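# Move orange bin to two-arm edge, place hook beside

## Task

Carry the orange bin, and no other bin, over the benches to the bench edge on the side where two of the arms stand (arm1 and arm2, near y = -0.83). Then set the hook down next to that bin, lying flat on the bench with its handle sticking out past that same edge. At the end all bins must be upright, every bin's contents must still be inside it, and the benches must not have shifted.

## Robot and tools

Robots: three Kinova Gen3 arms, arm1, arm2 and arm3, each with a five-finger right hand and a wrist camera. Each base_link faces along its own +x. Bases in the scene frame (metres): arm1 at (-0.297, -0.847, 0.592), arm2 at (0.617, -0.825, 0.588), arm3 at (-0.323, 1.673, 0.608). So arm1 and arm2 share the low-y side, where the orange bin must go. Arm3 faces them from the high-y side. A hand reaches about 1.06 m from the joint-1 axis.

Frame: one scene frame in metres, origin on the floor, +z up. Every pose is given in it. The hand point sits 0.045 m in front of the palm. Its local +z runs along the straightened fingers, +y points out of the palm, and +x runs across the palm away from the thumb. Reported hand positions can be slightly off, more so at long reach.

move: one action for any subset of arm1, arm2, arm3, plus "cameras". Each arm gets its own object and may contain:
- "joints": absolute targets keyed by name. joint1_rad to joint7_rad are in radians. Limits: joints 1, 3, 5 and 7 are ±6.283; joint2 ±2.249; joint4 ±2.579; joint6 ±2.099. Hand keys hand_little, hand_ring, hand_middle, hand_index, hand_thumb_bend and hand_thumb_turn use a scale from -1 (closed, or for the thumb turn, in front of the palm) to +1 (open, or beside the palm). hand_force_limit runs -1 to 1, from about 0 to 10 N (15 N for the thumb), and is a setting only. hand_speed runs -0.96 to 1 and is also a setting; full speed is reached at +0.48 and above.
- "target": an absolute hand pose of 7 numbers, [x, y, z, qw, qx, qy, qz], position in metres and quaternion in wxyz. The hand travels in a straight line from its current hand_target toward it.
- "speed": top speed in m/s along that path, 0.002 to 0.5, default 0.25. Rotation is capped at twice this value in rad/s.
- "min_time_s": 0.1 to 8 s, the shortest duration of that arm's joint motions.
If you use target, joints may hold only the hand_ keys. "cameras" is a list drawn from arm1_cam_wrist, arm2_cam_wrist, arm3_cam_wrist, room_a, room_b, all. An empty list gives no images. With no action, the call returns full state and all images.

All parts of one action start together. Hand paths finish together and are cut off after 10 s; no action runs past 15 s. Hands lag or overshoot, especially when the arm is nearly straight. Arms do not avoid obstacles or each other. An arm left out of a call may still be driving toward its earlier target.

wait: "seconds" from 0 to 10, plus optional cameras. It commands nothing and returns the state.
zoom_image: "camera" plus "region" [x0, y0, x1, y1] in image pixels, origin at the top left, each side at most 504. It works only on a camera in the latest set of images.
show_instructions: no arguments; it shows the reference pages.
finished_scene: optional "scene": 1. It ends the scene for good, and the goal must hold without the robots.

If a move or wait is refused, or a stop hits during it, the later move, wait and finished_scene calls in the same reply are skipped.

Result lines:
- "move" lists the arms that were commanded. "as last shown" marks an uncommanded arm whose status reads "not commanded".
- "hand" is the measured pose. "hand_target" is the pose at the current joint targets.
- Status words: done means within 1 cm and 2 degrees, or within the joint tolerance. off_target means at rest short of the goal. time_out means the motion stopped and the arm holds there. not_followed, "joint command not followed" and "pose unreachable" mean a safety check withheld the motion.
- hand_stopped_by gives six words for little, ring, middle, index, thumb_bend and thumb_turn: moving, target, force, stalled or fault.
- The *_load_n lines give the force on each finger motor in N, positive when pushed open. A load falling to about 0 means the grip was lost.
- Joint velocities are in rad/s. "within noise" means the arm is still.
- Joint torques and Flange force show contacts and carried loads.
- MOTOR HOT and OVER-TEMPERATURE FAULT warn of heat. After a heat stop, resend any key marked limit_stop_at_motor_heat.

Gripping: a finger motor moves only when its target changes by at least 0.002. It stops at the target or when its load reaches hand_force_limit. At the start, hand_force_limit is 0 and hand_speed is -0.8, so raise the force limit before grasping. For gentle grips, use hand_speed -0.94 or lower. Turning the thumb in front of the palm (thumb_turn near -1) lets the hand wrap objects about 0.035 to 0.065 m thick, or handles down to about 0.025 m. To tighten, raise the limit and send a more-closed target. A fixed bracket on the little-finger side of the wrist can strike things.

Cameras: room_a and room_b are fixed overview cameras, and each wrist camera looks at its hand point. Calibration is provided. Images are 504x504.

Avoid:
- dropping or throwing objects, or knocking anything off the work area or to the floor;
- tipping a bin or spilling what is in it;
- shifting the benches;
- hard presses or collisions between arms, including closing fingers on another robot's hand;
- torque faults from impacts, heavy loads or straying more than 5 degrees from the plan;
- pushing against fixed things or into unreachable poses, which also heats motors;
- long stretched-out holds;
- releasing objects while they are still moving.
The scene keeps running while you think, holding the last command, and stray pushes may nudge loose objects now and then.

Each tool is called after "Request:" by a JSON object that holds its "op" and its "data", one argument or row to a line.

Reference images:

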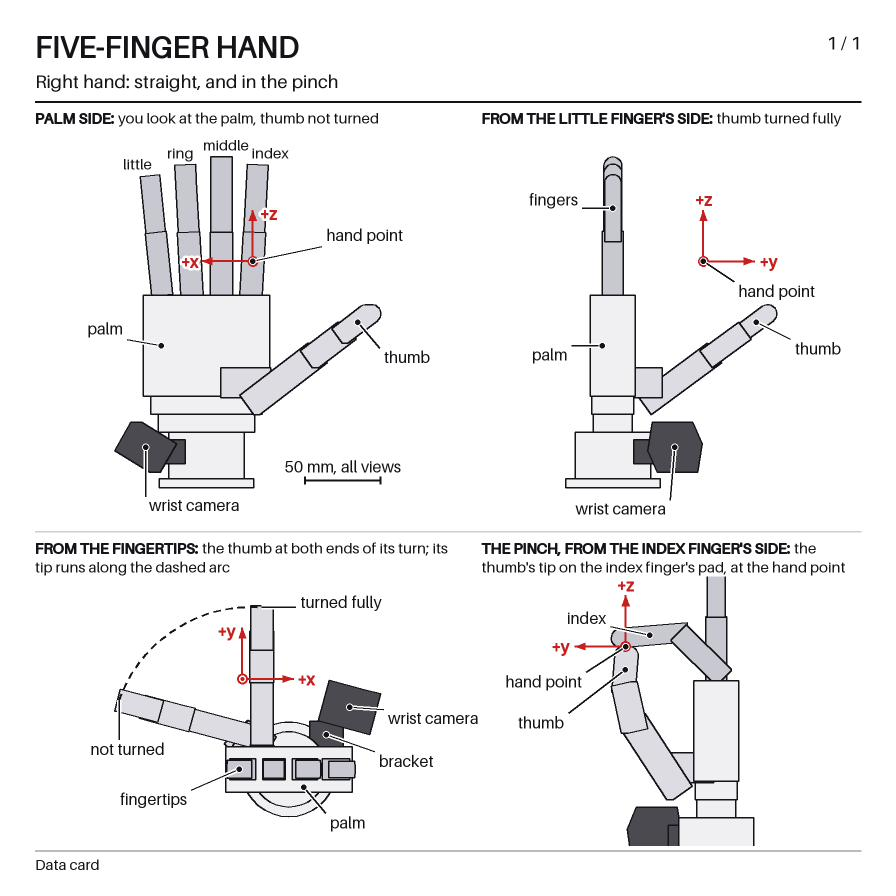

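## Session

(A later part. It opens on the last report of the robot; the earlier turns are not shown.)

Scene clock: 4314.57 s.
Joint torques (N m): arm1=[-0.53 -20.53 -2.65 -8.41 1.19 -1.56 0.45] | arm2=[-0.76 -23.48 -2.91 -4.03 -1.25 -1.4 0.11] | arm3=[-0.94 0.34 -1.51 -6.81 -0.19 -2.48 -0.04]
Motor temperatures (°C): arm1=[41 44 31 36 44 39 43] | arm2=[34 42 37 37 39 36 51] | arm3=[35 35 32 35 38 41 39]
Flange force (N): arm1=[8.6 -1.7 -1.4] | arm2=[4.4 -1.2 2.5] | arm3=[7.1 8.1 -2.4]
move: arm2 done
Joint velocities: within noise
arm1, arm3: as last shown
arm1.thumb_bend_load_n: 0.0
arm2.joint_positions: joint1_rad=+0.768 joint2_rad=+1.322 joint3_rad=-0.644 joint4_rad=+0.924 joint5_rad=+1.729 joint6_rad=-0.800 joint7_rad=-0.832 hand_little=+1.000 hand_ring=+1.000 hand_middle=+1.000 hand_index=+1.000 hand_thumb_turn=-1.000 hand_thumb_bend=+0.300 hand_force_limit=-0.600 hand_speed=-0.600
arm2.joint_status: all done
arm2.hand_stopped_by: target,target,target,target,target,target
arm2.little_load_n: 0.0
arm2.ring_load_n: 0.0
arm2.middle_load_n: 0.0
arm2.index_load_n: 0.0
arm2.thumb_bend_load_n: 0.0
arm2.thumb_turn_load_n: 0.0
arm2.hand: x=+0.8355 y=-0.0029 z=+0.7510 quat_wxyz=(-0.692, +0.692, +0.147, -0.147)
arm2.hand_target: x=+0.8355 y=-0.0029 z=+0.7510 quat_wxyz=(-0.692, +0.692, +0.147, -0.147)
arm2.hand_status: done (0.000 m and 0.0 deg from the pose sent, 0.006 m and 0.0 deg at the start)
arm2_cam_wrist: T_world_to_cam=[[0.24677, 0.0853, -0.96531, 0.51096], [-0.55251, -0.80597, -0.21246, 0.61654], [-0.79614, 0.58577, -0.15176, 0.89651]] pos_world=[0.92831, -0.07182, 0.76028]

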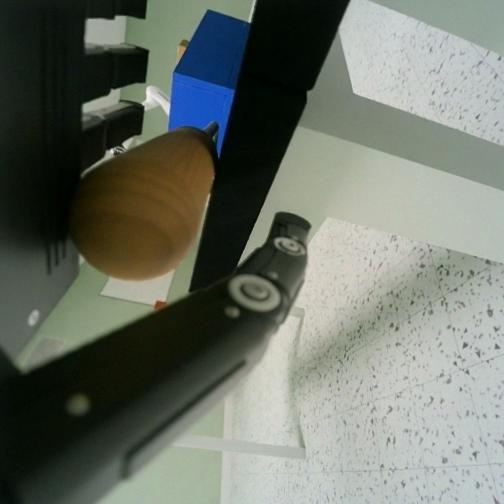

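Request:
{"op": "move", "data": {
  "arm2": {"joints": {"hand_thumb_bend": -0.5, "hand_speed": -0.92, "hand_force_limit": -0.3}},
  "cameras": ["arm2_cam_wrist", "room_b"]
}}

Request:
{"op": "zoom_image", "data": {
  "camera": "arm2_cam_wrist",
  "region": [60, 20, 440, 400]
}}

Scene clock: 4330.60 s.
Joint torques (N m): arm1=[-0.55 -20.47 -2.62 -8.39 1.18 -1.59 0.37] | arm2=[-0.65 -24.09 -3.37 -4.42 -1.43 -1.66 0.08] | arm3=[-0.88 0.33 -1.5 -6.72 -0.18 -2.5 -0.05]
Motor temperatures (°C): arm1=[41 44 31 36 44 39 43] | arm2=[34 42 37 37 39 36 51] | arm3=[35 35 32 35 38 41 39]
Flange force (N): arm1=[8.3 -1.7 -1.2] | arm2=[3.9 -0.4 2.4] | arm3=[7.4 8.5 -2.5]
move: arm2 off_target
Joint velocities: within noise
arm1.joint_positions: joint1_rad=+0.382 joint2_rad=+0.689 joint3_rad=-0.800 joint4_rad=+1.852 joint5_rad=-0.433 joint6_rad=-1.033 joint7_rad=-0.824 hand_little=+1.000 hand_ring=+1.000 hand_middle=+1.000 hand_index=+1.000 hand_thumb_turn=+1.000 hand_thumb_bend=+1.000 hand_force_limit=+1.000 hand_speed=+0.000
arm1.joint_status: not commanded
arm1.hand_stopped_by: target,target,target,target,target,target
arm1.little_load_n: 0.0
arm1.ring_load_n: 0.0
arm1.middle_load_n: 0.0
arm1.index_load_n: 0.0
arm1.thumb_bend_load_n: 0.0
arm1.thumb_turn_load_n: 0.0
arm1.hand: x=-0.3800 y=-0.1000 z=+1.0300 quat_wxyz=(-0.521, +0.478, -0.521, -0.478)
arm1.hand_target: x=-0.3800 y=-0.1000 z=+1.0300 quat_wxyz=(-0.521, +0.478, -0.521, -0.478)
arm1.hand_status: not commanded
arm2.joint_positions: joint1_rad=+0.768 joint2_rad=+1.322 joint3_rad=-0.644 joint4_rad=+0.924 joint5_rad=+1.729 joint6_rad=-0.800 joint7_rad=-0.832 hand_little=+1.000 hand_ring=+1.000 hand_middle=+1.000 hand_index=+1.000 hand_thumb_turn=-1.000 hand_thumb_bend=-0.132 hand_force_limit=-0.300 hand_speed=-0.920
arm2.joint_status: hand_thumb_bend off_target (ended at -0.132, target -0.500); the others done
arm2.hand_stopped_by: target,target,target,target,force,target
arm2.little_load_n: 0.0
arm2.ring_load_n: -0.5
arm2.middle_load_n: 0.0
arm2.index_load_n: 0.0
arm2.thumb_bend_load_n: 5.5
arm2.thumb_turn_load_n: 0.5
arm2.hand: x=+0.8355 y=-0.0029 z=+0.7510 quat_wxyz=(-0.692, +0.692, +0.147, -0.147)
arm2.hand_target: x=+0.8355 y=-0.0029 z=+0.7510 quat_wxyz=(-0.692, +0.692, +0.147, -0.147)
arm2.hand_status: not commanded
arm3: as last shown
arm2_cam_wrist: T_world_to_cam=[[0.24677, 0.0853, -0.96531, 0.51096], [-0.55251, -0.80597, -0.21246, 0.61654], [-0.79614, 0.58577, -0.15176, 0.89651]] pos_world=[0.92831, -0.07182, 0.76028]

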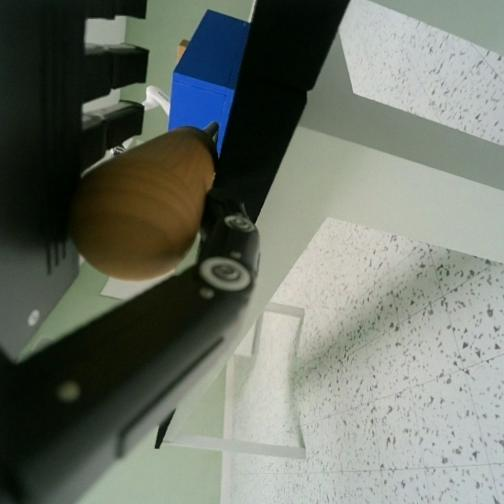

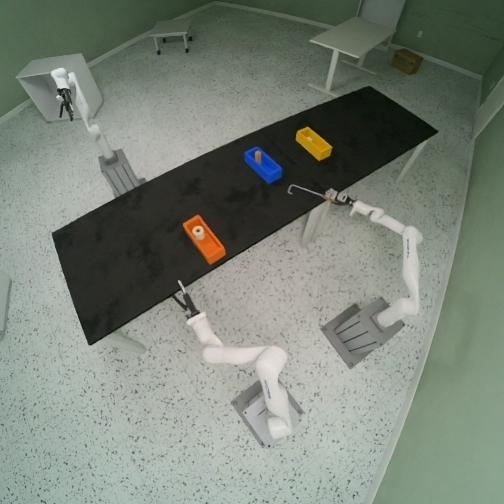

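Scaled by 1.326 from the camera's image (finer frame: 720x720).

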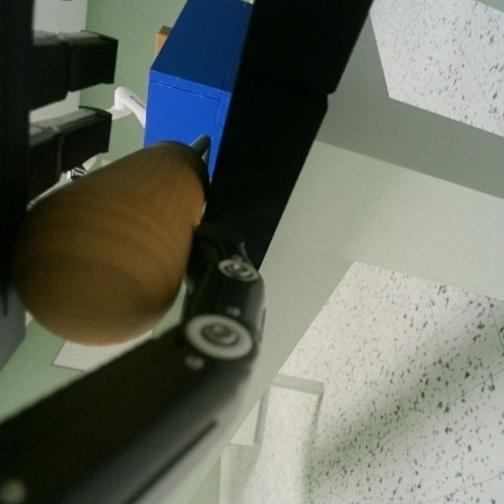

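Request:
{"op": "move", "data": {
  "arm2": {"target": [0.8355, -0.0029, 0.758, 0.6916, -0.6916, -0.1470, 0.1470], "speed": 0.02},
  "cameras": ["arm2_cam_wrist", "room_b"]
}}

Request:
{"op": "zoom_image", "data": {
  "camera": "arm2_cam_wrist",
  "region": [60, 20, 440, 400]
}}

Scene clock: 4339.03 s.
Joint torques (N m): arm1=[-0.53 -20.52 -2.59 -8.38 1.17 -1.54 0.42] | arm2=[0.19 -26.66 -4.72 -5.94 -2.22 -2.3 0.06] | arm3=[-0.9 0.31 -1.51 -6.82 -0.18 -2.46 -0.04]
Motor temperatures (°C): arm1=[41 44 31 36 44 39 43] | arm2=[34 43 37 37 39 36 51] | arm3=[35 35 32 35 38 41 39]
Flange force (N): arm1=[8.6 -1.7 -1.3] | arm2=[3.5 3.0 3.3] | arm3=[7.1 8.2 -2.3]
move: arm2 done
Joint velocities: within noise
arm1, arm3: as last shown
arm1.thumb_turn_load_n: -0.5
arm2.joint_positions: joint1_rad=+0.768 joint2_rad=+1.309 joint3_rad=-0.644 joint4_rad=+0.928 joint5_rad=+1.730 joint6_rad=-0.798 joint7_rad=-0.842 hand_little=+1.000 hand_ring=+1.000 hand_middle=+1.000 hand_index=+1.000 hand_thumb_turn=-1.000 hand_thumb_bend=-0.131 hand_force_limit=-0.300 hand_speed=-0.920
arm2.joint_status: not commanded
arm2.hand_stopped_by: target,target,target,target,force,target
arm2.little_load_n: 0.0
arm2.ring_load_n: 0.0
arm2.middle_load_n: 0.0
arm2.index_load_n: 0.0
arm2.thumb_bend_load_n: 10.5
arm2.thumb_turn_load_n: 1.5
arm2.hand: x=+0.8355 y=-0.0029 z=+0.7580 quat_wxyz=(-0.692, +0.692, +0.147, -0.147)
arm2.hand_target: x=+0.8355 y=-0.0029 z=+0.7580 quat_wxyz=(-0.692, +0.692, +0.147, -0.147)
arm2.hand_status: done (0.000 m and 0.0 deg from the pose sent, 0.007 m and 0.0 deg at the start)
arm3.thumb_turn_load_n: 0.5
arm2_cam_wrist: T_world_to_cam=[[0.24684, 0.08522, -0.9653, 0.51774], [-0.55256, -0.80594, -0.21245, 0.61801], [-0.79608, 0.58583, -0.15185, 0.89767]] pos_world=[0.92831, -0.07192, 0.76738]

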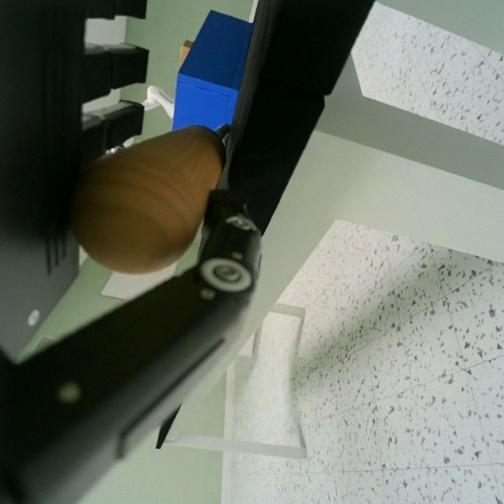

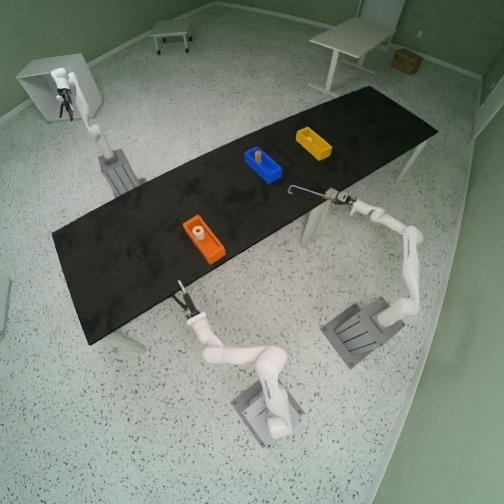

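Scaled by 1.326 from the camera's image (finer frame: 720x720).

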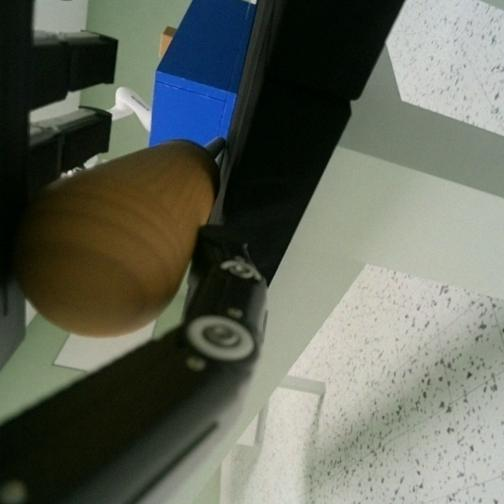

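Request:
{"op": "move", "data": {
  "arm2": {"joints": {"hand_ring": 0.4, "hand_little": 0.4, "hand_speed": -0.7, "hand_force_limit": -0.8}},
  "cameras": ["arm2_cam_wrist"]
}}

Scene clock: 4370.70 s.
Joint torques (N m): arm1=[-0.54 -20.52 -2.68 -8.36 1.17 -1.56 0.41] | arm2=[0.21 -26.64 -4.66 -5.97 -2.22 -2.32 0.06] | arm3=[-0.91 0.33 -1.54 -6.75 -0.19 -2.49 -0.02]
Motor temperatures (°C): arm1=[41 44 31 36 44 39 43] | arm2=[34 42 37 37 39 36 51] | arm3=[35 35 32 35 38 41 39]
Flange force (N): arm1=[8.5 -1.7 -1.1] | arm2=[3.2 2.9 3.2] | arm3=[7.3 8.4 -2.5]
move: arm2 done
Joint velocities: within noise
arm1, arm3: as last shown
arm2.joint_positions: joint1_rad=+0.768 joint2_rad=+1.309 joint3_rad=-0.644 joint4_rad=+0.928 joint5_rad=+1.730 joint6_rad=-0.798 joint7_rad=-0.842 hand_little=+0.400 hand_ring=+0.400 hand_middle=+1.000 hand_index=+1.000 hand_thumb_turn=-1.000 hand_thumb_bend=-0.131 hand_force_limit=-0.800 hand_speed=-0.700
arm2.joint_status: all done
arm2.hand_stopped_by: target,target,target,target,force,target
arm2.little_load_n: 0.0
arm2.ring_load_n: 0.0
arm2.middle_load_n: 0.0
arm2.index_load_n: 0.0
arm2.thumb_bend_load_n: 11.0
arm2.thumb_turn_load_n: 2.0
arm2.hand: x=+0.8355 y=-0.0029 z=+0.7580 quat_wxyz=(-0.692, +0.692, +0.147, -0.147)
arm2.hand_target: x=+0.8355 y=-0.0029 z=+0.7580 quat_wxyz=(-0.692, +0.692, +0.147, -0.147)
arm2.hand_status: not commanded
arm3.thumb_turn_load_n: 0.0
arm2_cam_wrist: T_world_to_cam=[[0.24671, 0.0852, -0.96534, 0.51778], [-0.5526, -0.80594, -0.21236, 0.61804], [-0.79609, 0.58584, -0.15175, 0.89753]] pos_world=[0.92831, -0.07182, 0.76728]

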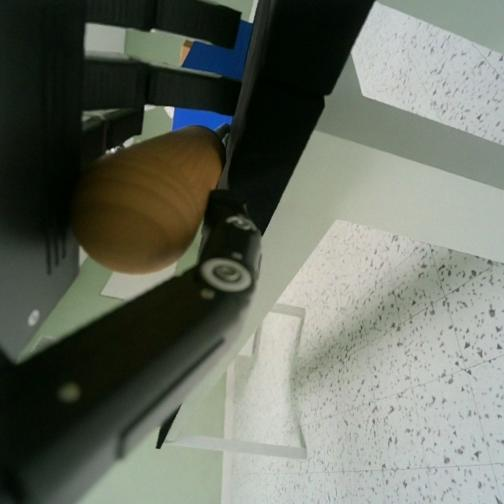

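Request:
{"op": "move", "data": {
  "arm2": {"target": [0.78, -0.004, 0.757, 0.6964, -0.6964, -0.1228, 0.1228], "speed": 0.04, "joints": {"hand_ring": 0.5, "hand_little": 0.5}},
  "cameras": ["arm2_cam_wrist", "room_b"]
}}

Request:
{"op": "zoom_image", "data": {
  "camera": "room_b",
  "region": [260, 150, 380, 230]
}}

Scene clock: 4388.90 s.
Joint torques (N m): arm1=[-0.54 -20.5 -2.7 -8.4 1.21 -1.53 0.42] | arm2=[-0.36 -24.67 -6.37 -4.45 -1.15 -3.16 0.01] | arm3=[-0.92 0.35 -1.55 -6.78 -0.2 -2.48 -0.02]
Motor temperatures (°C): arm1=[41 44 31 36 44 39 43] | arm2=[34 42 37 37 39 36 51] | arm3=[35 35 32 35 38 41 39]
Flange force (N): arm1=[8.5 -1.6 -1.4] | arm2=[3.0 2.1 3.1] | arm3=[7.1 8.3 -2.4]
move: arm2 done
Joint velocities: within noise
arm1, arm3: as last shown
arm2.joint_positions: joint1_rad=+0.799 joint2_rad=+1.275 joint3_rad=-0.807 joint4_rad=+1.195 joint5_rad=+1.458 joint6_rad=-0.612 joint7_rad=-0.436 hand_little=+0.500 hand_ring=+0.500 hand_middle=+1.000 hand_index=+1.000 hand_thumb_turn=-1.000 hand_thumb_bend=-0.131 hand_force_limit=-0.800 hand_speed=-0.700
arm2.joint_status: all done
arm2.hand_stopped_by: target,target,target,target,force,target
arm2.little_load_n: 0.0
arm2.ring_load_n: -0.5
arm2.middle_load_n: 0.0
arm2.index_load_n: 0.0
arm2.thumb_bend_load_n: 10.5
arm2.thumb_turn_load_n: 1.0
arm2.hand: x=+0.7800 y=-0.0040 z=+0.7570 quat_wxyz=(-0.696, +0.696, +0.123, -0.123)
arm2.hand_target: x=+0.7800 y=-0.0040 z=+0.7570 quat_wxyz=(-0.696, +0.696, +0.123, -0.123)
arm2.hand_status: done (0.000 m and 0.0 deg from the pose sent, 0.056 m and 4.0 deg at the start)
arm2_cam_wrist: T_world_to_cam=[[0.25217, 0.06793, -0.9653, 0.52633], [-0.60743, -0.76541, -0.21255, 0.62933], [-0.75328, 0.63995, -0.15176, 0.82075]] pos_world=[0.8678, -0.0793, 0.76638]

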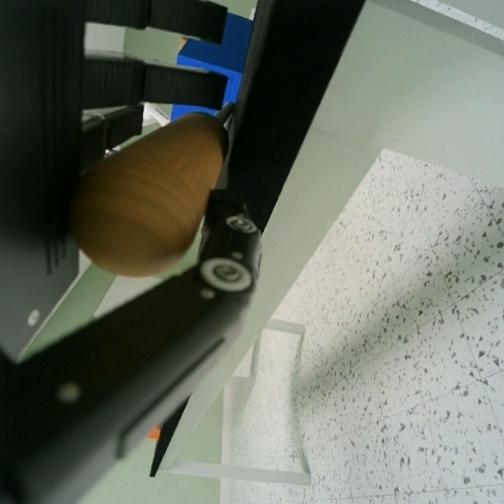

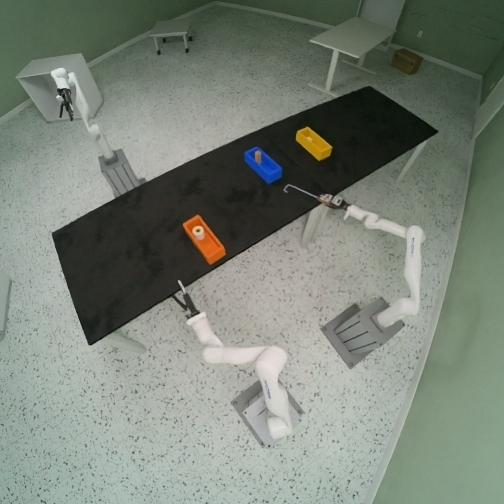

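Scaled by 4.200 from the camera's image (finer frame: 720x720).

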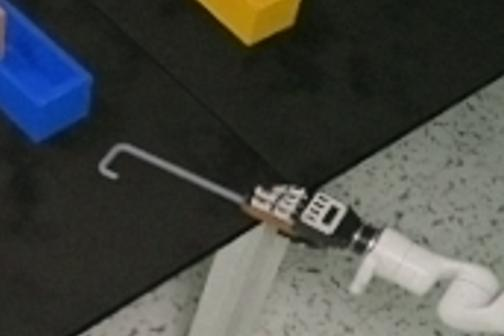

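Request:
{"op": "move", "data": {
  "arm2": {"target": [0.64, -0.004, 0.758, 0.7018, -0.7018, -0.0862, 0.0862], "speed": 0.06},
  "cameras": ["arm2_cam_wrist", "room_b"]
}}

Request:
{"op": "zoom_image", "data": {
  "camera": "room_b",
  "region": [240, 150, 360, 250]
}}

Scene clock: 4404.97 s.
Joint torques (N m): arm1=[-0.54 -20.49 -2.64 -8.42 1.2 -1.56 0.43] | arm2=[-0.2 -23.02 -6.03 -4.14 0.53 -3.35 0.04] | arm3=[-0.9 0.37 -1.52 -6.75 -0.19 -2.48 -0.01]
Motor temperatures (°C): arm1=[41 44 31 36 44 39 43] | arm2=[34 42 38 37 39 36 51] | arm3=[35 35 32 35 38 41 39]
Flange force (N): arm1=[8.5 -1.7 -1.4] | arm2=[5.0 1.9 5.1] | arm3=[7.2 8.3 -2.5]
move: arm2 done
Joint velocities: within noise
arm1, arm3: as last shown
arm1.thumb_turn_load_n: 0.0
arm2.joint_positions: joint1_rad=+0.606 joint2_rad=+1.182 joint3_rad=-0.805 joint4_rad=+1.531 joint5_rad=+0.592 joint6_rad=-0.737 joint7_rad=+0.345 hand_little=+0.500 hand_ring=+0.500 hand_middle=+1.000 hand_index=+1.000 hand_thumb_turn=-1.000 hand_thumb_bend=-0.131 hand_force_limit=-0.800 hand_speed=-0.700
arm2.joint_status: not commanded
arm2.hand_stopped_by: target,target,target,target,force,target
arm2.little_load_n: 0.0
arm2.ring_load_n: -0.5
arm2.middle_load_n: 0.0
arm2.index_load_n: 0.0
arm2.thumb_bend_load_n: 11.0
arm2.thumb_turn_load_n: 1.5
arm2.hand: x=+0.6400 y=-0.0040 z=+0.7580 quat_wxyz=(-0.702, +0.702, +0.086, -0.086)
arm2.hand_target: x=+0.6400 y=-0.0040 z=+0.7580 quat_wxyz=(-0.702, +0.702, +0.086, -0.086)
arm2.hand_status: done (0.000 m and 0.0 deg from the pose sent, 0.140 m and 6.0 deg at the start)
arm3.thumb_turn_load_n: 0.5
arm2_cam_wrist: T_world_to_cam=[[0.25783, 0.04117, -0.96531, 0.5588], [-0.68403, -0.69783, -0.21247, 0.59368], [-0.68237, 0.71508, -0.15176, 0.67034]] pos_world=[0.71944, -0.08807, 0.76728]

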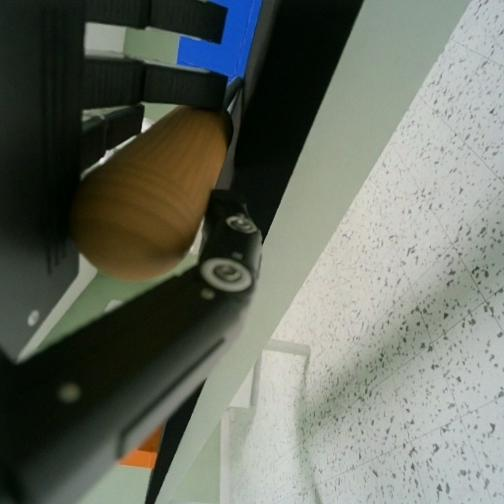

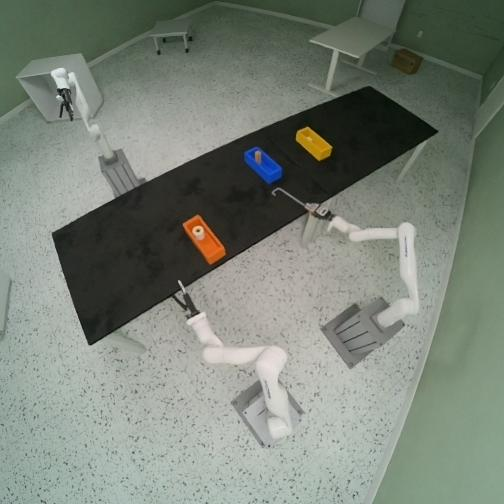

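Scaled by 4.200 from the camera's image (finer frame: 720x720).

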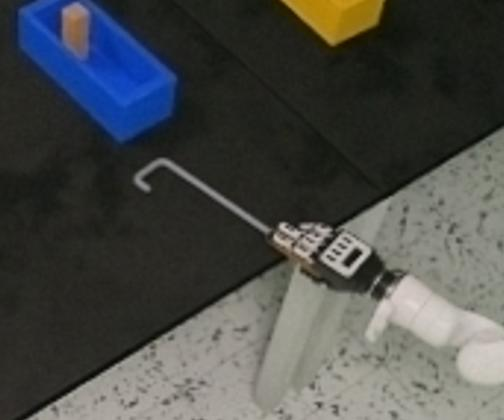

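Request:
{"op": "move", "data": {
  "arm2": {"target": [0.50, -0.004, 0.758, 0.7044, -0.7044, -0.0616, 0.0616], "speed": 0.055},
  "cameras": ["room_b"]
}}

Scene clock: 4444.30 s.
Joint torques (N m): arm1=[-0.46 -20.45 -2.6 -8.4 1.2 -1.57 0.41] | arm2=[-0.32 -23.23 -4.8 -4.6 1.45 -2.89 0.04] | arm3=[-0.91 0.32 -1.54 -6.78 -0.2 -2.47 -0.01]
Motor temperatures (°C): arm1=[41 44 31 36 44 39 43] | arm2=[34 43 38 36 39 37 51] | arm3=[35 35 32 35 38 41 39]
Flange force (N): arm1=[8.3 -1.5 -1.4] | arm2=[1.4 1.9 4.2] | arm3=[7.2 8.3 -2.3]
move: arm2 done
Joint velocities: within noise
arm1, arm3: as last shown
arm2.joint_positions: joint1_rad=+0.294 joint2_rad=+1.147 joint3_rad=-0.767 joint4_rad=+1.616 joint5_rad=+0.131 joint6_rad=-0.987 joint7_rad=+0.624 hand_little=+0.500 hand_ring=+0.500 hand_middle=+1.000 hand_index=+1.000 hand_thumb_turn=-1.000 hand_thumb_bend=-0.131 hand_force_limit=-0.800 hand_speed=-0.700
arm2.joint_status: not commanded
arm2.hand_stopped_by: target,target,target,target,force,target
arm2.little_load_n: 0.0
arm2.ring_load_n: 0.0
arm2.middle_load_n: 0.0
arm2.index_load_n: 0.0
arm2.thumb_bend_load_n: 11.5
arm2.thumb_turn_load_n: 1.5
arm2.hand: x=+0.5000 y=-0.0040 z=+0.7580 quat_wxyz=(-0.704, +0.704, +0.062, -0.062)
arm2.hand_target: x=+0.5000 y=-0.0040 z=+0.7580 quat_wxyz=(-0.704, +0.704, +0.062, -0.062)
arm2.hand_status: done (0.000 m and 0.0 deg from the pose sent, 0.140 m and 4.0 deg at the start)
arm3.thumb_turn_load_n: 0.0

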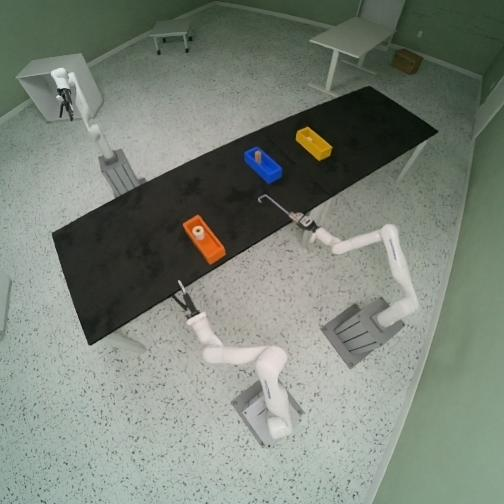

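Request:
{"op": "zoom_image", "data": {
  "camera": "room_b",
  "region": [220, 160, 340, 260]
}}

Request:
{"op": "move", "data": {
  "arm2": {"target": [0.38, -0.004, 0.758, 0.7054, -0.7054, -0.0493, 0.0493], "speed": 0.055},
  "cameras": ["room_b"]
}}

Request:
{"op": "zoom_image", "data": {
  "camera": "room_b",
  "region": [200, 170, 320, 270]
}}

Scaled by 4.200 from the camera's image (finer frame: 720x720).

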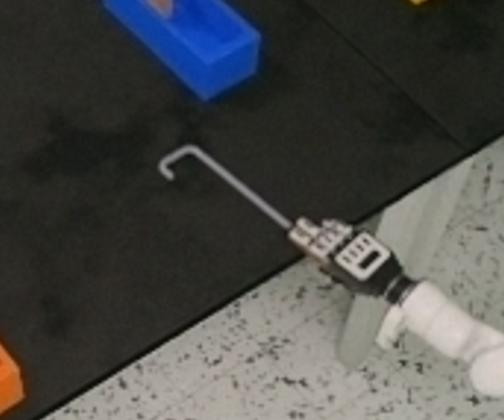

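Scene clock: 4453.70 s.
Joint torques (N m): arm1=[-0.54 -20.46 -2.69 -8.36 1.22 -1.55 0.44] | arm2=[-0.3 -24.25 -4.17 -4.7 1.93 -2.5 0] | arm3=[-0.95 0.33 -1.54 -6.79 -0.19 -2.47 -0.02]
Motor temperatures (°C): arm1=[41 44 31 36 44 39 43] | arm2=[34 43 38 36 39 37 51] | arm3=[35 35 32 35 38 41 39]
Flange force (N): arm1=[8.4 -1.6 -1.3] | arm2=[-0.6 1.9 4.5] | arm3=[7.2 8.2 -2.4]
move: arm2 done
Joint velocities: within noise
arm1: as last shown
arm2.joint_positions: joint1_rad=+0.034 joint2_rad=+1.178 joint3_rad=-0.783 joint4_rad=+1.528 joint5_rad=-0.117 joint6_rad=-1.110 joint7_rad=+0.777 hand_little=+0.500 hand_ring=+0.500 hand_middle=+1.000 hand_index=+1.000 hand_thumb_turn=-1.000 hand_thumb_bend=-0.131 hand_force_limit=-0.800 hand_speed=-0.700
arm2.joint_status: not commanded
arm2.hand_stopped_by: target,target,target,target,force,target
arm2.little_load_n: 0.0
arm2.ring_load_n: 0.0
arm2.middle_load_n: 0.0
arm2.index_load_n: 0.0
arm2.thumb_bend_load_n: 11.5
arm2.thumb_turn_load_n: 1.5
arm2.hand: x=+0.3799 y=-0.0040 z=+0.7580 quat_wxyz=(-0.705, +0.705, +0.049, -0.049)
arm2.hand_target: x=+0.3800 y=-0.0040 z=+0.7580 quat_wxyz=(-0.705, +0.705, +0.049, -0.049)
arm2.hand_status: done (0.000 m and 0.0 deg from the pose sent, 0.120 m and 2.0 deg at the start)
arm3.joint_positions: joint1_rad=+0.000 joint2_rad=-0.563 joint3_rad=+0.000 joint4_rad=+1.600 joint5_rad=+0.000 joint6_rad=+0.900 joint7_rad=-4.154 hand_little=+1.000 hand_ring=+1.000 hand_middle=+1.000 hand_index=+1.000 hand_thumb_turn=+1.000 hand_thumb_bend=+1.000 hand_force_limit=+0.000 hand_speed=-0.800
arm3.joint_status: not commanded
arm3.hand_stopped_by: target,target,target,target,target,target
arm3.little_load_n: 0.0
arm3.ring_load_n: 0.0
arm3.middle_load_n: 0.0
arm3.index_load_n: 0.0
arm3.thumb_bend_load_n: 0.0
arm3.thumb_turn_load_n: 0.0
arm3.hand: x=-0.4586 y=+1.3398 z=+1.2994 quat_wxyz=(-0.516, -0.691, +0.450, -0.232)
arm3.hand_target: x=-0.4586 y=+1.3398 z=+1.2994 quat_wxyz=(-0.516, -0.691, +0.450, -0.232)
arm3.hand_status: not commanded

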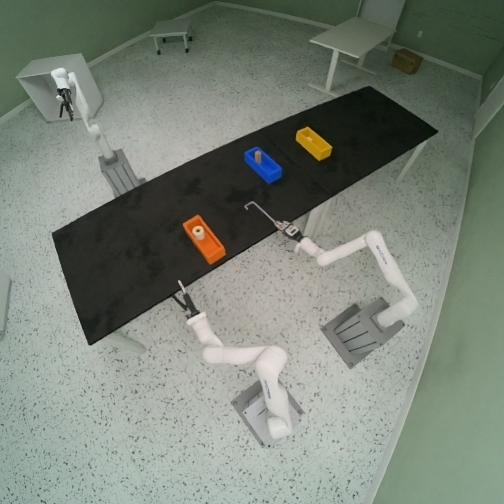

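Scaled by 4.200 from the camera's image (finer frame: 720x720).

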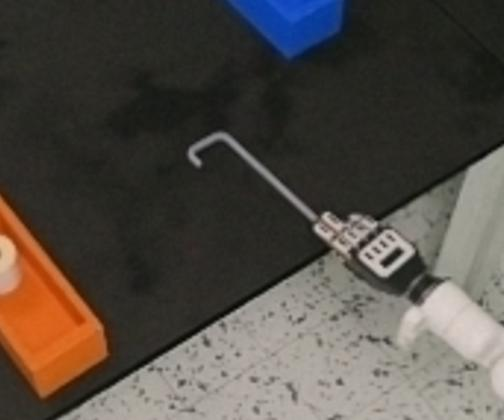

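Request:
{"op": "move", "data": {
  "arm2": {"target": [0.27, -0.004, 0.758, 0.7061, -0.7061, -0.037, 0.037], "speed": 0.055},
  "cameras": ["room_b"]
}}

Request:
{"op": "zoom_image", "data": {
  "camera": "room_b",
  "region": [180, 180, 300, 280]
}}

Scene clock: 4463.27 s.
Joint torques (N m): arm1=[-0.51 -20.49 -2.6 -8.36 1.18 -1.59 0.48] | arm2=[-0.36 -25.9 -3.41 -5.17 2.3 -2.12 0.04] | arm3=[-0.9 0.33 -1.49 -6.72 -0.2 -2.5 -0.02]
Motor temperatures (°C): arm1=[41 44 31 36 44 39 43] | arm2=[34 43 38 36 39 37 51] | arm3=[35 35 32 35 38 41 39]
Flange force (N): arm1=[8.4 -1.7 -1.3] | arm2=[-1.7 1.9 3.9] | arm3=[7.5 8.3 -2.5]
move: arm2 done
Joint velocities: within noise
arm1, arm3: as last shown
arm2.joint_positions: joint1_rad=-0.204 joint2_rad=+1.241 joint3_rad=-0.803 joint4_rad=+1.330 joint5_rad=-0.292 joint6_rad=-1.166 joint7_rad=+0.915 hand_little=+0.500 hand_ring=+0.500 hand_middle=+1.000 hand_index=+1.000 hand_thumb_turn=-1.000 hand_thumb_bend=-0.131 hand_force_limit=-0.800 hand_speed=-0.700
arm2.joint_status: not commanded
arm2.hand_stopped_by: target,target,target,target,force,target
arm2.little_load_n: 0.0
arm2.ring_load_n: 0.0
arm2.middle_load_n: -0.5
arm2.index_load_n: -0.5
arm2.thumb_bend_load_n: 11.5
arm2.thumb_turn_load_n: 1.5
arm2.hand: x=+0.2700 y=-0.0040 z=+0.7580 quat_wxyz=(-0.706, +0.706, +0.037, -0.037)
arm2.hand_target: x=+0.2700 y=-0.0040 z=+0.7580 quat_wxyz=(-0.706, +0.706, +0.037, -0.037)
arm2.hand_status: done (0.000 m and 0.0 deg from the pose sent, 0.110 m and 2.0 deg at the start)

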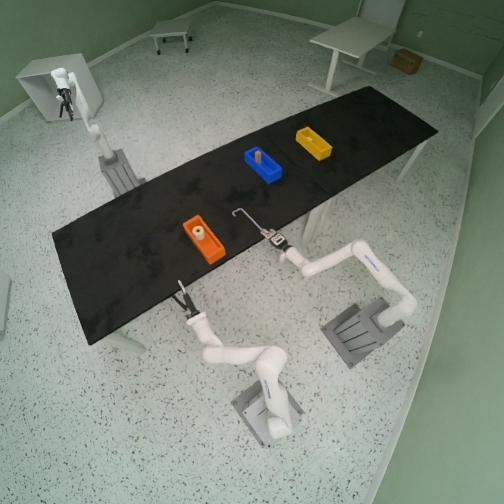

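Scaled by 4.200 from the camera's image (finer frame: 720x720).

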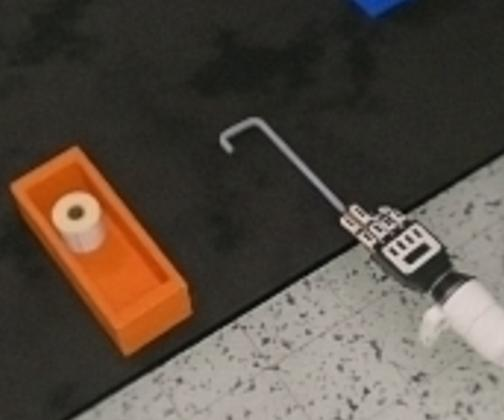

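Request:
{"op": "move", "data": {
  "arm2": {"target": [0.18, -0.004, 0.758, 0.7061, -0.7061, -0.037, 0.037], "speed": 0.055},
  "cameras": ["room_b"]
}}

Request:
{"op": "zoom_image", "data": {
  "camera": "room_b",
  "region": [180, 180, 300, 280]
}}

Scene clock: 4485.73 s.
Joint torques (N m): arm1=[-0.51 -20.5 -2.65 -8.39 1.2 -1.58 0.4] | arm2=[-0.37 -27.44 -2.41 -5.43 2.4 -1.77 0.05] | arm3=[-0.93 0.32 -1.51 -6.76 -0.21 -2.47 -0.02]
Motor temperatures (°C): arm1=[41 44 31 36 44 39 43] | arm2=[34 43 37 36 39 37 51] | arm3=[35 35 32 35 38 41 39]
Flange force (N): arm1=[8.4 -1.6 -1.3] | arm2=[-2.8 1.9 4.5] | arm3=[7.3 8.2 -2.4]
move: arm2 done
Joint velocities: within noise
arm1.joint_positions: joint1_rad=+0.382 joint2_rad=+0.689 joint3_rad=-0.800 joint4_rad=+1.852 joint5_rad=-0.433 joint6_rad=-1.033 joint7_rad=-0.824 hand_little=+1.000 hand_ring=+1.000 hand_middle=+1.000 hand_index=+1.000 hand_thumb_turn=+1.000 hand_thumb_bend=+1.000 hand_force_limit=+1.000 hand_speed=+0.000
arm1.joint_status: not commanded
arm1.hand_stopped_by: target,target,target,target,target,target
arm1.little_load_n: 0.5
arm1.ring_load_n: 0.0
arm1.middle_load_n: 0.0
arm1.index_load_n: 0.0
arm1.thumb_bend_load_n: 0.0
arm1.thumb_turn_load_n: 0.0
arm1.hand: x=-0.3800 y=-0.1000 z=+1.0300 quat_wxyz=(-0.521, +0.478, -0.521, -0.478)
arm1.hand_target: x=-0.3800 y=-0.1000 z=+1.0300 quat_wxyz=(-0.521, +0.478, -0.521, -0.478)
arm1.hand_status: not commanded
arm2.joint_positions: joint1_rad=-0.386 joint2_rad=+1.313 joint3_rad=-0.817 joint4_rad=+1.091 joint5_rad=-0.378 joint6_rad=-1.134 joint7_rad=+1.027 hand_little=+0.500 hand_ring=+0.500 hand_middle=+1.000 hand_index=+1.000 hand_thumb_turn=-1.000 hand_thumb_bend=-0.131 hand_force_limit=-0.800 hand_speed=-0.700
arm2.joint_status: not commanded
arm2.hand_stopped_by: target,target,target,target,force,target
arm2.little_load_n: 0.0
arm2.ring_load_n: 0.0
arm2.middle_load_n: 0.0
arm2.index_load_n: 0.0
arm2.thumb_bend_load_n: 12.0
arm2.thumb_turn_load_n: 1.0
arm2.hand: x=+0.1799 y=-0.0040 z=+0.7580 quat_wxyz=(-0.706, +0.706, +0.037, -0.037)
arm2.hand_target: x=+0.1800 y=-0.0040 z=+0.7580 quat_wxyz=(-0.706, +0.706, +0.037, -0.037)
arm2.hand_status: done (0.000 m and 0.0 deg from the pose sent, 0.090 m and 0.0 deg at the start)
arm3: as last shown

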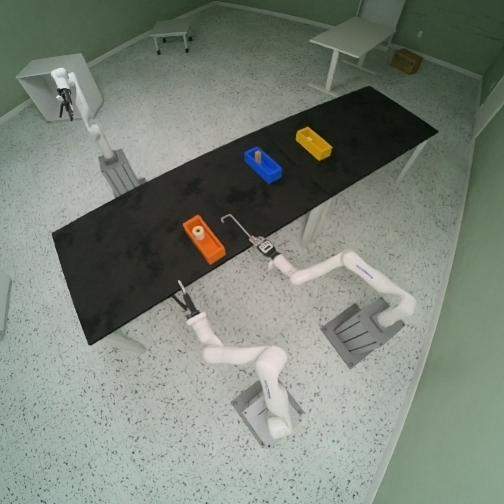

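Scaled by 4.200 from the camera's image (finer frame: 720x720).

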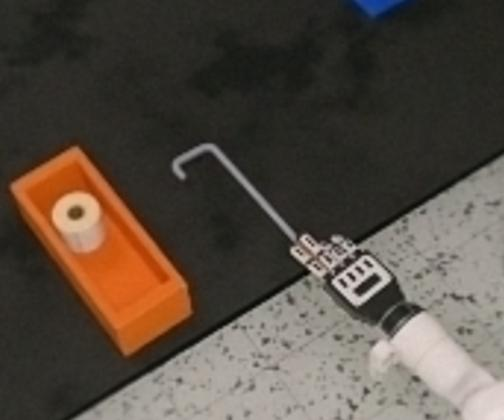

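Request:
{"op": "move", "data": {
  "arm2": {"target": [0.115, -0.004, 0.758, 0.7061, -0.7061, -0.037, 0.037], "speed": 0.05},
  "cameras": ["room_b", "room_a"]
}}

Request:
{"op": "zoom_image", "data": {
  "camera": "room_b",
  "region": [180, 190, 300, 290]
}}

Scene clock: 4493.33 s.
Joint torques (N m): arm1=[-0.55 -20.52 -2.64 -8.41 1.14 -1.54 0.42] | arm2=[-0.37 -28.82 -1.15 -5.72 2.48 -1.47 0.05] | arm3=[-0.94 0.33 -1.53 -6.76 -0.18 -2.47 -0.01]
Motor temperatures (°C): arm1=[41 44 31 36 44 39 43] | arm2=[34 42 37 37 39 37 51] | arm3=[35 35 32 35 38 41 39]
Flange force (N): arm1=[8.7 -1.8 -1.4] | arm2=[-4.1 2.0 5.3] | arm3=[7.3 8.2 -2.4]
move: arm2 done
Joint velocities: within noise
arm1, arm3: as last shown
arm1.little_load_n: -0.5
arm2.joint_positions: joint1_rad=-0.528 joint2_rad=+1.384 joint3_rad=-0.827 joint4_rad=+0.851 joint5_rad=-0.435 joint6_rad=-1.074 joint7_rad=+1.127 hand_little=+0.500 hand_ring=+0.500 hand_middle=+1.000 hand_index=+1.000 hand_thumb_turn=-1.000 hand_thumb_bend=-0.131 hand_force_limit=-0.800 hand_speed=-0.700
arm2.joint_status: not commanded
arm2.hand_stopped_by: target,target,target,target,force,target
arm2.little_load_n: 0.0
arm2.ring_load_n: 0.0
arm2.middle_load_n: 0.0
arm2.index_load_n: -0.5
arm2.thumb_bend_load_n: 11.5
arm2.thumb_turn_load_n: 1.5
arm2.hand: x=+0.1150 y=-0.0040 z=+0.7580 quat_wxyz=(-0.706, +0.706, +0.037, -0.037)
arm2.hand_target: x=+0.1150 y=-0.0040 z=+0.7580 quat_wxyz=(-0.706, +0.706, +0.037, -0.037)
arm2.hand_status: done (0.000 m and 0.0 deg from the pose sent, 0.065 m and 0.0 deg at the start)
pictures: room_a, room_b

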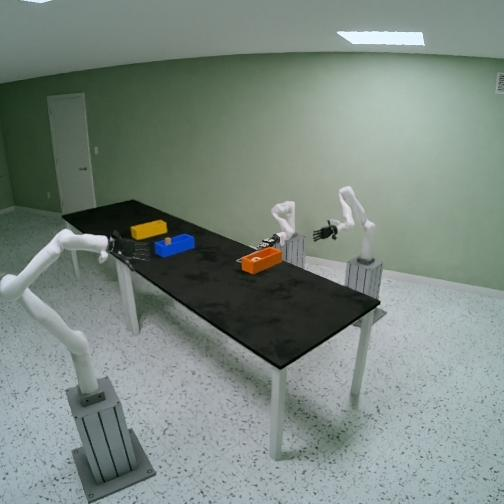

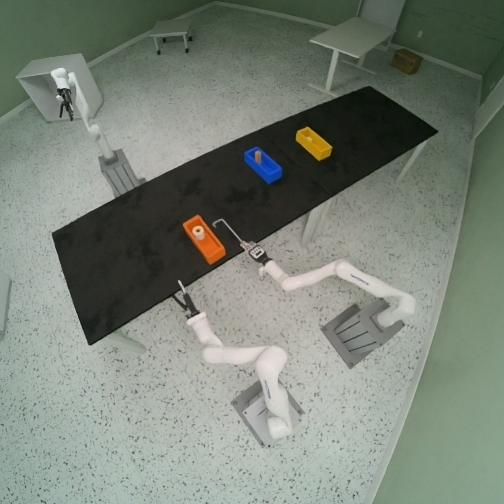

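Scaled by 4.200 from the camera's image (finer frame: 720x720).

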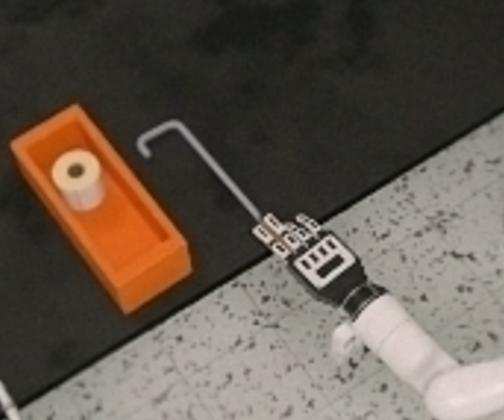

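Request:
{"op": "move", "data": {
  "arm2": {"target": [0.09, -0.004, 0.758, 0.7061, -0.7061, -0.037, 0.037], "speed": 0.05},
  "cameras": ["room_b", "room_a", "arm2_cam_wrist"]
}}

Request:
{"op": "zoom_image", "data": {
  "camera": "room_b",
  "region": [180, 190, 300, 290]
}}

Request:
{"op": "zoom_image", "data": {
  "camera": "room_a",
  "region": [220, 210, 310, 285]
}}

Scene clock: 4536.67 s.
Joint torques (N m): arm1=[-0.54 -20.5 -2.67 -8.34 1.16 -1.56 0.45] | arm2=[-0.37 -29.33 -0.47 -5.75 2.46 -1.3 0.04] | arm3=[-0.91 0.27 -1.54 -6.76 -0.19 -2.46 -0.03]
Motor temperatures (°C): arm1=[41 44 31 36 44 39 43] | arm2=[33 42 37 37 39 36 51] | arm3=[35 35 32 35 38 41 39]
Flange force (N): arm1=[8.5 -1.7 -1.2] | arm2=[-5.2 2.1 6.5] | arm3=[7.3 8.4 -2.3]
move: arm2 done
Joint velocities: within noise
arm1, arm3: as last shown
arm1.little_load_n: 0.0
arm1.thumb_bend_load_n: -0.5
arm2.joint_positions: joint1_rad=-0.589 joint2_rad=+1.418 joint3_rad=-0.832 joint4_rad=+0.733 joint5_rad=-0.458 joint6_rad=-1.038 joint7_rad=+1.174 hand_little=+0.500 hand_ring=+0.500 hand_middle=+1.000 hand_index=+1.000 hand_thumb_turn=-1.000 hand_thumb_bend=-0.131 hand_force_limit=-0.800 hand_speed=-0.700
arm2.joint_status: not commanded
arm2.hand_stopped_by: target,target,target,target,force,target
arm2.little_load_n: 0.0
arm2.ring_load_n: 0.0
arm2.middle_load_n: 0.0
arm2.index_load_n: 0.0
arm2.thumb_bend_load_n: 11.5
arm2.thumb_turn_load_n: 1.5
arm2.hand: x=+0.0900 y=-0.0040 z=+0.7580 quat_wxyz=(-0.706, +0.706, +0.037, -0.037)
arm2.hand_target: x=+0.0900 y=-0.0040 z=+0.7580 quat_wxyz=(-0.706, +0.706, +0.037, -0.037)
arm2.hand_status: done (0.000 m and 0.0 deg from the pose sent, 0.025 m and 0.0 deg at the start)
pictures: arm2_cam_wrist, room_a, room_b
arm2_cam_wrist: T_world_to_cam=[[0.26104, 0.00488, -0.96532, 0.70018], [-0.77453, -0.59579, -0.21246, 0.22601], [-0.57616, 0.80313, -0.15174, 0.28576]] pos_world=[0.15692, -0.09826, 0.76728]

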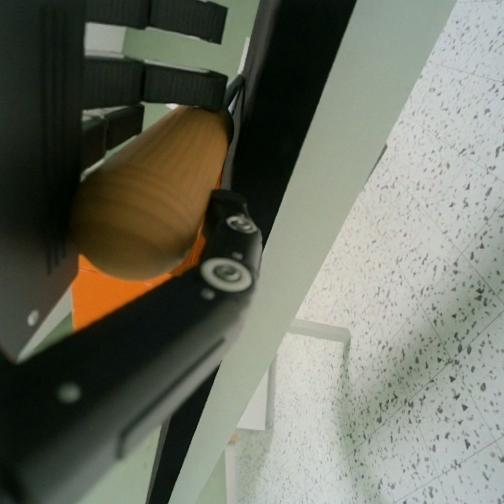

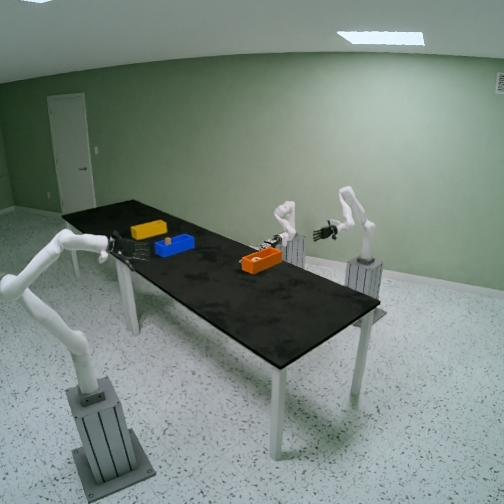

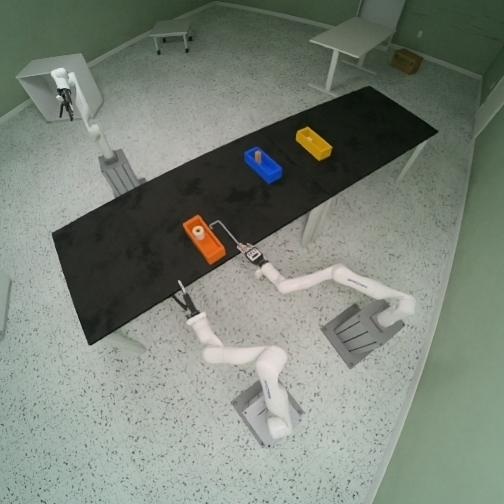

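Scaled by 4.200 from the camera's image (finer frame: 720x720).

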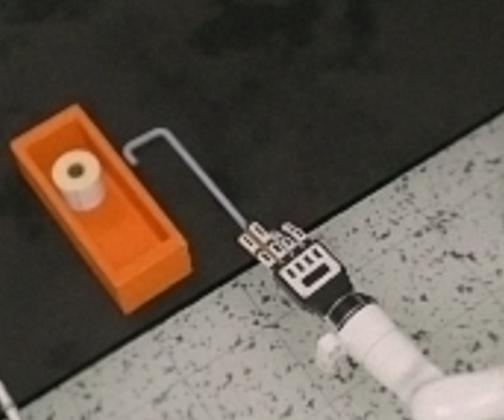

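Scaled by 5.600 from the camera's image (finer frame: 720x720).

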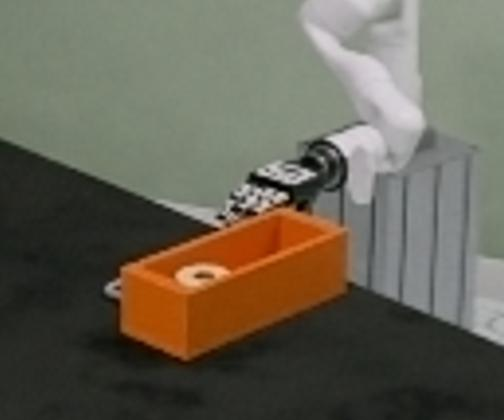

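Request:
{"op": "move", "data": {
  "arm2": {"target": [0.09, -0.004, 0.755, 0.7061, -0.7061, -0.037, 0.037], "speed": 0.02}
}}

Request:
{"op": "move", "data": {
  "arm2": {"target": [0.09, -0.004, 0.753, 0.7061, -0.7061, -0.037, 0.037], "speed": 0.02}
}}

Scene clock: 4554.47 s.
Joint torques (N m): arm1=[-0.45 -20.49 -2.67 -8.47 1.16 -1.58 0.41] | arm2=[-0.81 -29.09 -0.6 -5.45 2.39 -1.25 0.05] | arm3=[-0.87 0.32 -1.54 -6.76 -0.21 -2.46 -0.03]
Motor temperatures (°C): arm1=[41 44 31 36 44 39 43] | arm2=[33 42 37 37 39 36 51] | arm3=[35 35 32 35 38 41 39]
Flange force (N): arm1=[8.5 -1.6 -1.5] | arm2=[-5.0 2.0 7.2] | arm3=[7.2 8.4 -2.4]
move: arm2 done
Joint velocities: within noise
arm1, arm3: as last shown
arm1.thumb_turn_load_n: -0.5
arm2.joint_positions: joint1_rad=-0.590 joint2_rad=+1.423 joint3_rad=-0.831 joint4_rad=+0.731 joint5_rad=-0.455 joint6_rad=-1.038 joint7_rad=+1.170 hand_little=+0.500 hand_ring=+0.500 hand_middle=+1.000 hand_index=+1.000 hand_thumb_turn=-1.000 hand_thumb_bend=-0.131 hand_force_limit=-0.800 hand_speed=-0.700
arm2.joint_status: not commanded
arm2.hand_stopped_by: target,target,target,target,force,target
arm2.little_load_n: 0.0
arm2.ring_load_n: 0.0
arm2.middle_load_n: 0.0
arm2.index_load_n: 0.0
arm2.thumb_bend_load_n: 10.5
arm2.thumb_turn_load_n: 1.0
arm2.hand: x=+0.0900 y=-0.0040 z=+0.7550 quat_wxyz=(-0.706, +0.706, +0.037, -0.037)
arm2.hand_target: x=+0.0900 y=-0.0040 z=+0.7550 quat_wxyz=(-0.706, +0.706, +0.037, -0.037)
arm2.hand_status: done (0.000 m and 0.0 deg from the pose sent, 0.003 m and 0.0 deg at the start)
pictures: none

Scene clock: 4555.43 s.
Joint torques (N m): arm1=[-0.53 -20.5 -2.68 -8.41 1.19 -1.53 0.38] | arm2=[0.22 -24.72 -0.22 -4.31 1.26 -0.68 0.08] | arm3=[-0.94 0.31 -1.54 -6.75 -0.18 -2.48 -0.01]
Motor temperatures (°C): arm1=[41 44 31 36 44 39 43] | arm2=[33 42 37 37 39 36 51] | arm3=[35 35 32 35 38 41 39]
Flange force (N): arm1=[8.5 -1.6 -1.4] | arm2=[-5.1 -2.8 4.9] | arm3=[7.3 8.3 -2.4]
move: arm2 done
Joint velocities: within noise
arm1, arm3: as last shown
arm1.thumb_bend_load_n: 0.0
arm1.thumb_turn_load_n: 0.0
arm2.joint_positions: joint1_rad=-0.590 joint2_rad=+1.426 joint3_rad=-0.830 joint4_rad=+0.730 joint5_rad=-0.453 joint6_rad=-1.038 joint7_rad=+1.167 hand_little=+0.500 hand_ring=+0.500 hand_middle=+1.000 hand_index=+1.000 hand_thumb_turn=-1.000 hand_thumb_bend=-0.131 hand_force_limit=-0.800 hand_speed=-0.700
arm2.joint_status: not commanded
arm2.hand_stopped_by: target,target,target,target,force,target
arm2.little_load_n: 0.0
arm2.ring_load_n: 0.0
arm2.middle_load_n: 0.0
arm2.index_load_n: 0.0
arm2.thumb_bend_load_n: 9.5
arm2.thumb_turn_load_n: 0.5
arm2.hand: x=+0.0900 y=-0.0040 z=+0.7530 quat_wxyz=(-0.706, +0.706, +0.037, -0.037)
arm2.hand_target: x=+0.0900 y=-0.0040 z=+0.7530 quat_wxyz=(-0.706, +0.706, +0.037, -0.037)
arm2.hand_status: done (0.000 m and 0.0 deg from the pose sent, 0.002 m and 0.0 deg at the start)
pictures: none

Request:
{"op": "move", "data": {
  "arm2": {"joints": {"hand_thumb_bend": 0.1, "hand_speed": -0.8}},
  "cameras": ["room_b", "arm2_cam_wrist"]
}}

Request:
{"op": "zoom_image", "data": {
  "camera": "room_b",
  "region": [180, 190, 300, 290]
}}

Scene clock: 4565.20 s.
Joint torques (N m): arm1=[-0.5 -20.51 -2.57 -8.45 1.18 -1.55 0.42] | arm2=[-0.71 -25.75 -0.5 -4.05 1.46 -0.75 0.1] | arm3=[-0.97 0.3 -1.51 -6.75 -0.21 -2.51 -0.06]
Motor temperatures (°C): arm1=[41 44 31 36 44 39 43] | arm2=[33 42 37 37 39 36 51] | arm3=[35 35 32 35 38 41 39]
Flange force (N): arm1=[8.6 -1.6 -1.5] | arm2=[-5.5 -1.3 7.7] | arm3=[7.4 8.3 -2.4]
move: arm2 done
Joint velocities: within noise
arm1, arm3: as last shown
arm1.ring_load_n: 0.5
arm2.joint_positions: joint1_rad=-0.590 joint2_rad=+1.426 joint3_rad=-0.830 joint4_rad=+0.730 joint5_rad=-0.453 joint6_rad=-1.038 joint7_rad=+1.167 hand_little=+0.500 hand_ring=+0.500 hand_middle=+1.000 hand_index=+1.000 hand_thumb_turn=-1.000 hand_thumb_bend=+0.100 hand_force_limit=-0.800 hand_speed=-0.800
arm2.joint_status: all done
arm2.hand_stopped_by: target,target,target,target,target,target
arm2.little_load_n: 0.0
arm2.ring_load_n: 0.0
arm2.middle_load_n: 0.0
arm2.index_load_n: 0.0
arm2.thumb_bend_load_n: 0.0
arm2.thumb_turn_load_n: 0.0
arm2.hand: x=+0.0900 y=-0.0040 z=+0.7530 quat_wxyz=(-0.706, +0.706, +0.037, -0.037)
arm2.hand_target: x=+0.0900 y=-0.0040 z=+0.7530 quat_wxyz=(-0.706, +0.706, +0.037, -0.037)
arm2.hand_status: not commanded
arm3.little_load_n: -0.5
arm3.ring_load_n: 0.5
pictures: arm2_cam_wrist, room_b
arm2_cam_wrist: T_world_to_cam=[[0.26103, 0.00484, -0.96532, 0.69536], [-0.77458, -0.59572, -0.21244, 0.22496], [-0.57609, 0.80317, -0.15175, 0.285]] pos_world=[0.15692, -0.09826, 0.76228]

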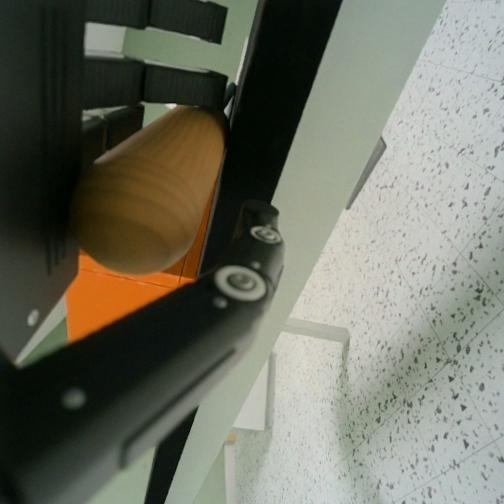

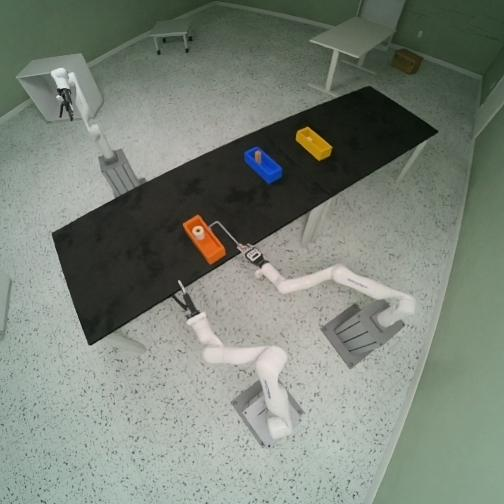

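Scaled by 4.200 from the camera's image (finer frame: 720x720).

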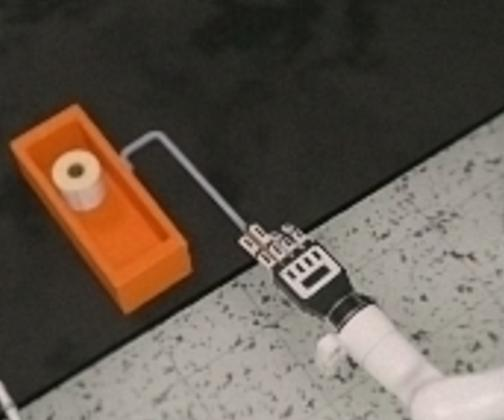

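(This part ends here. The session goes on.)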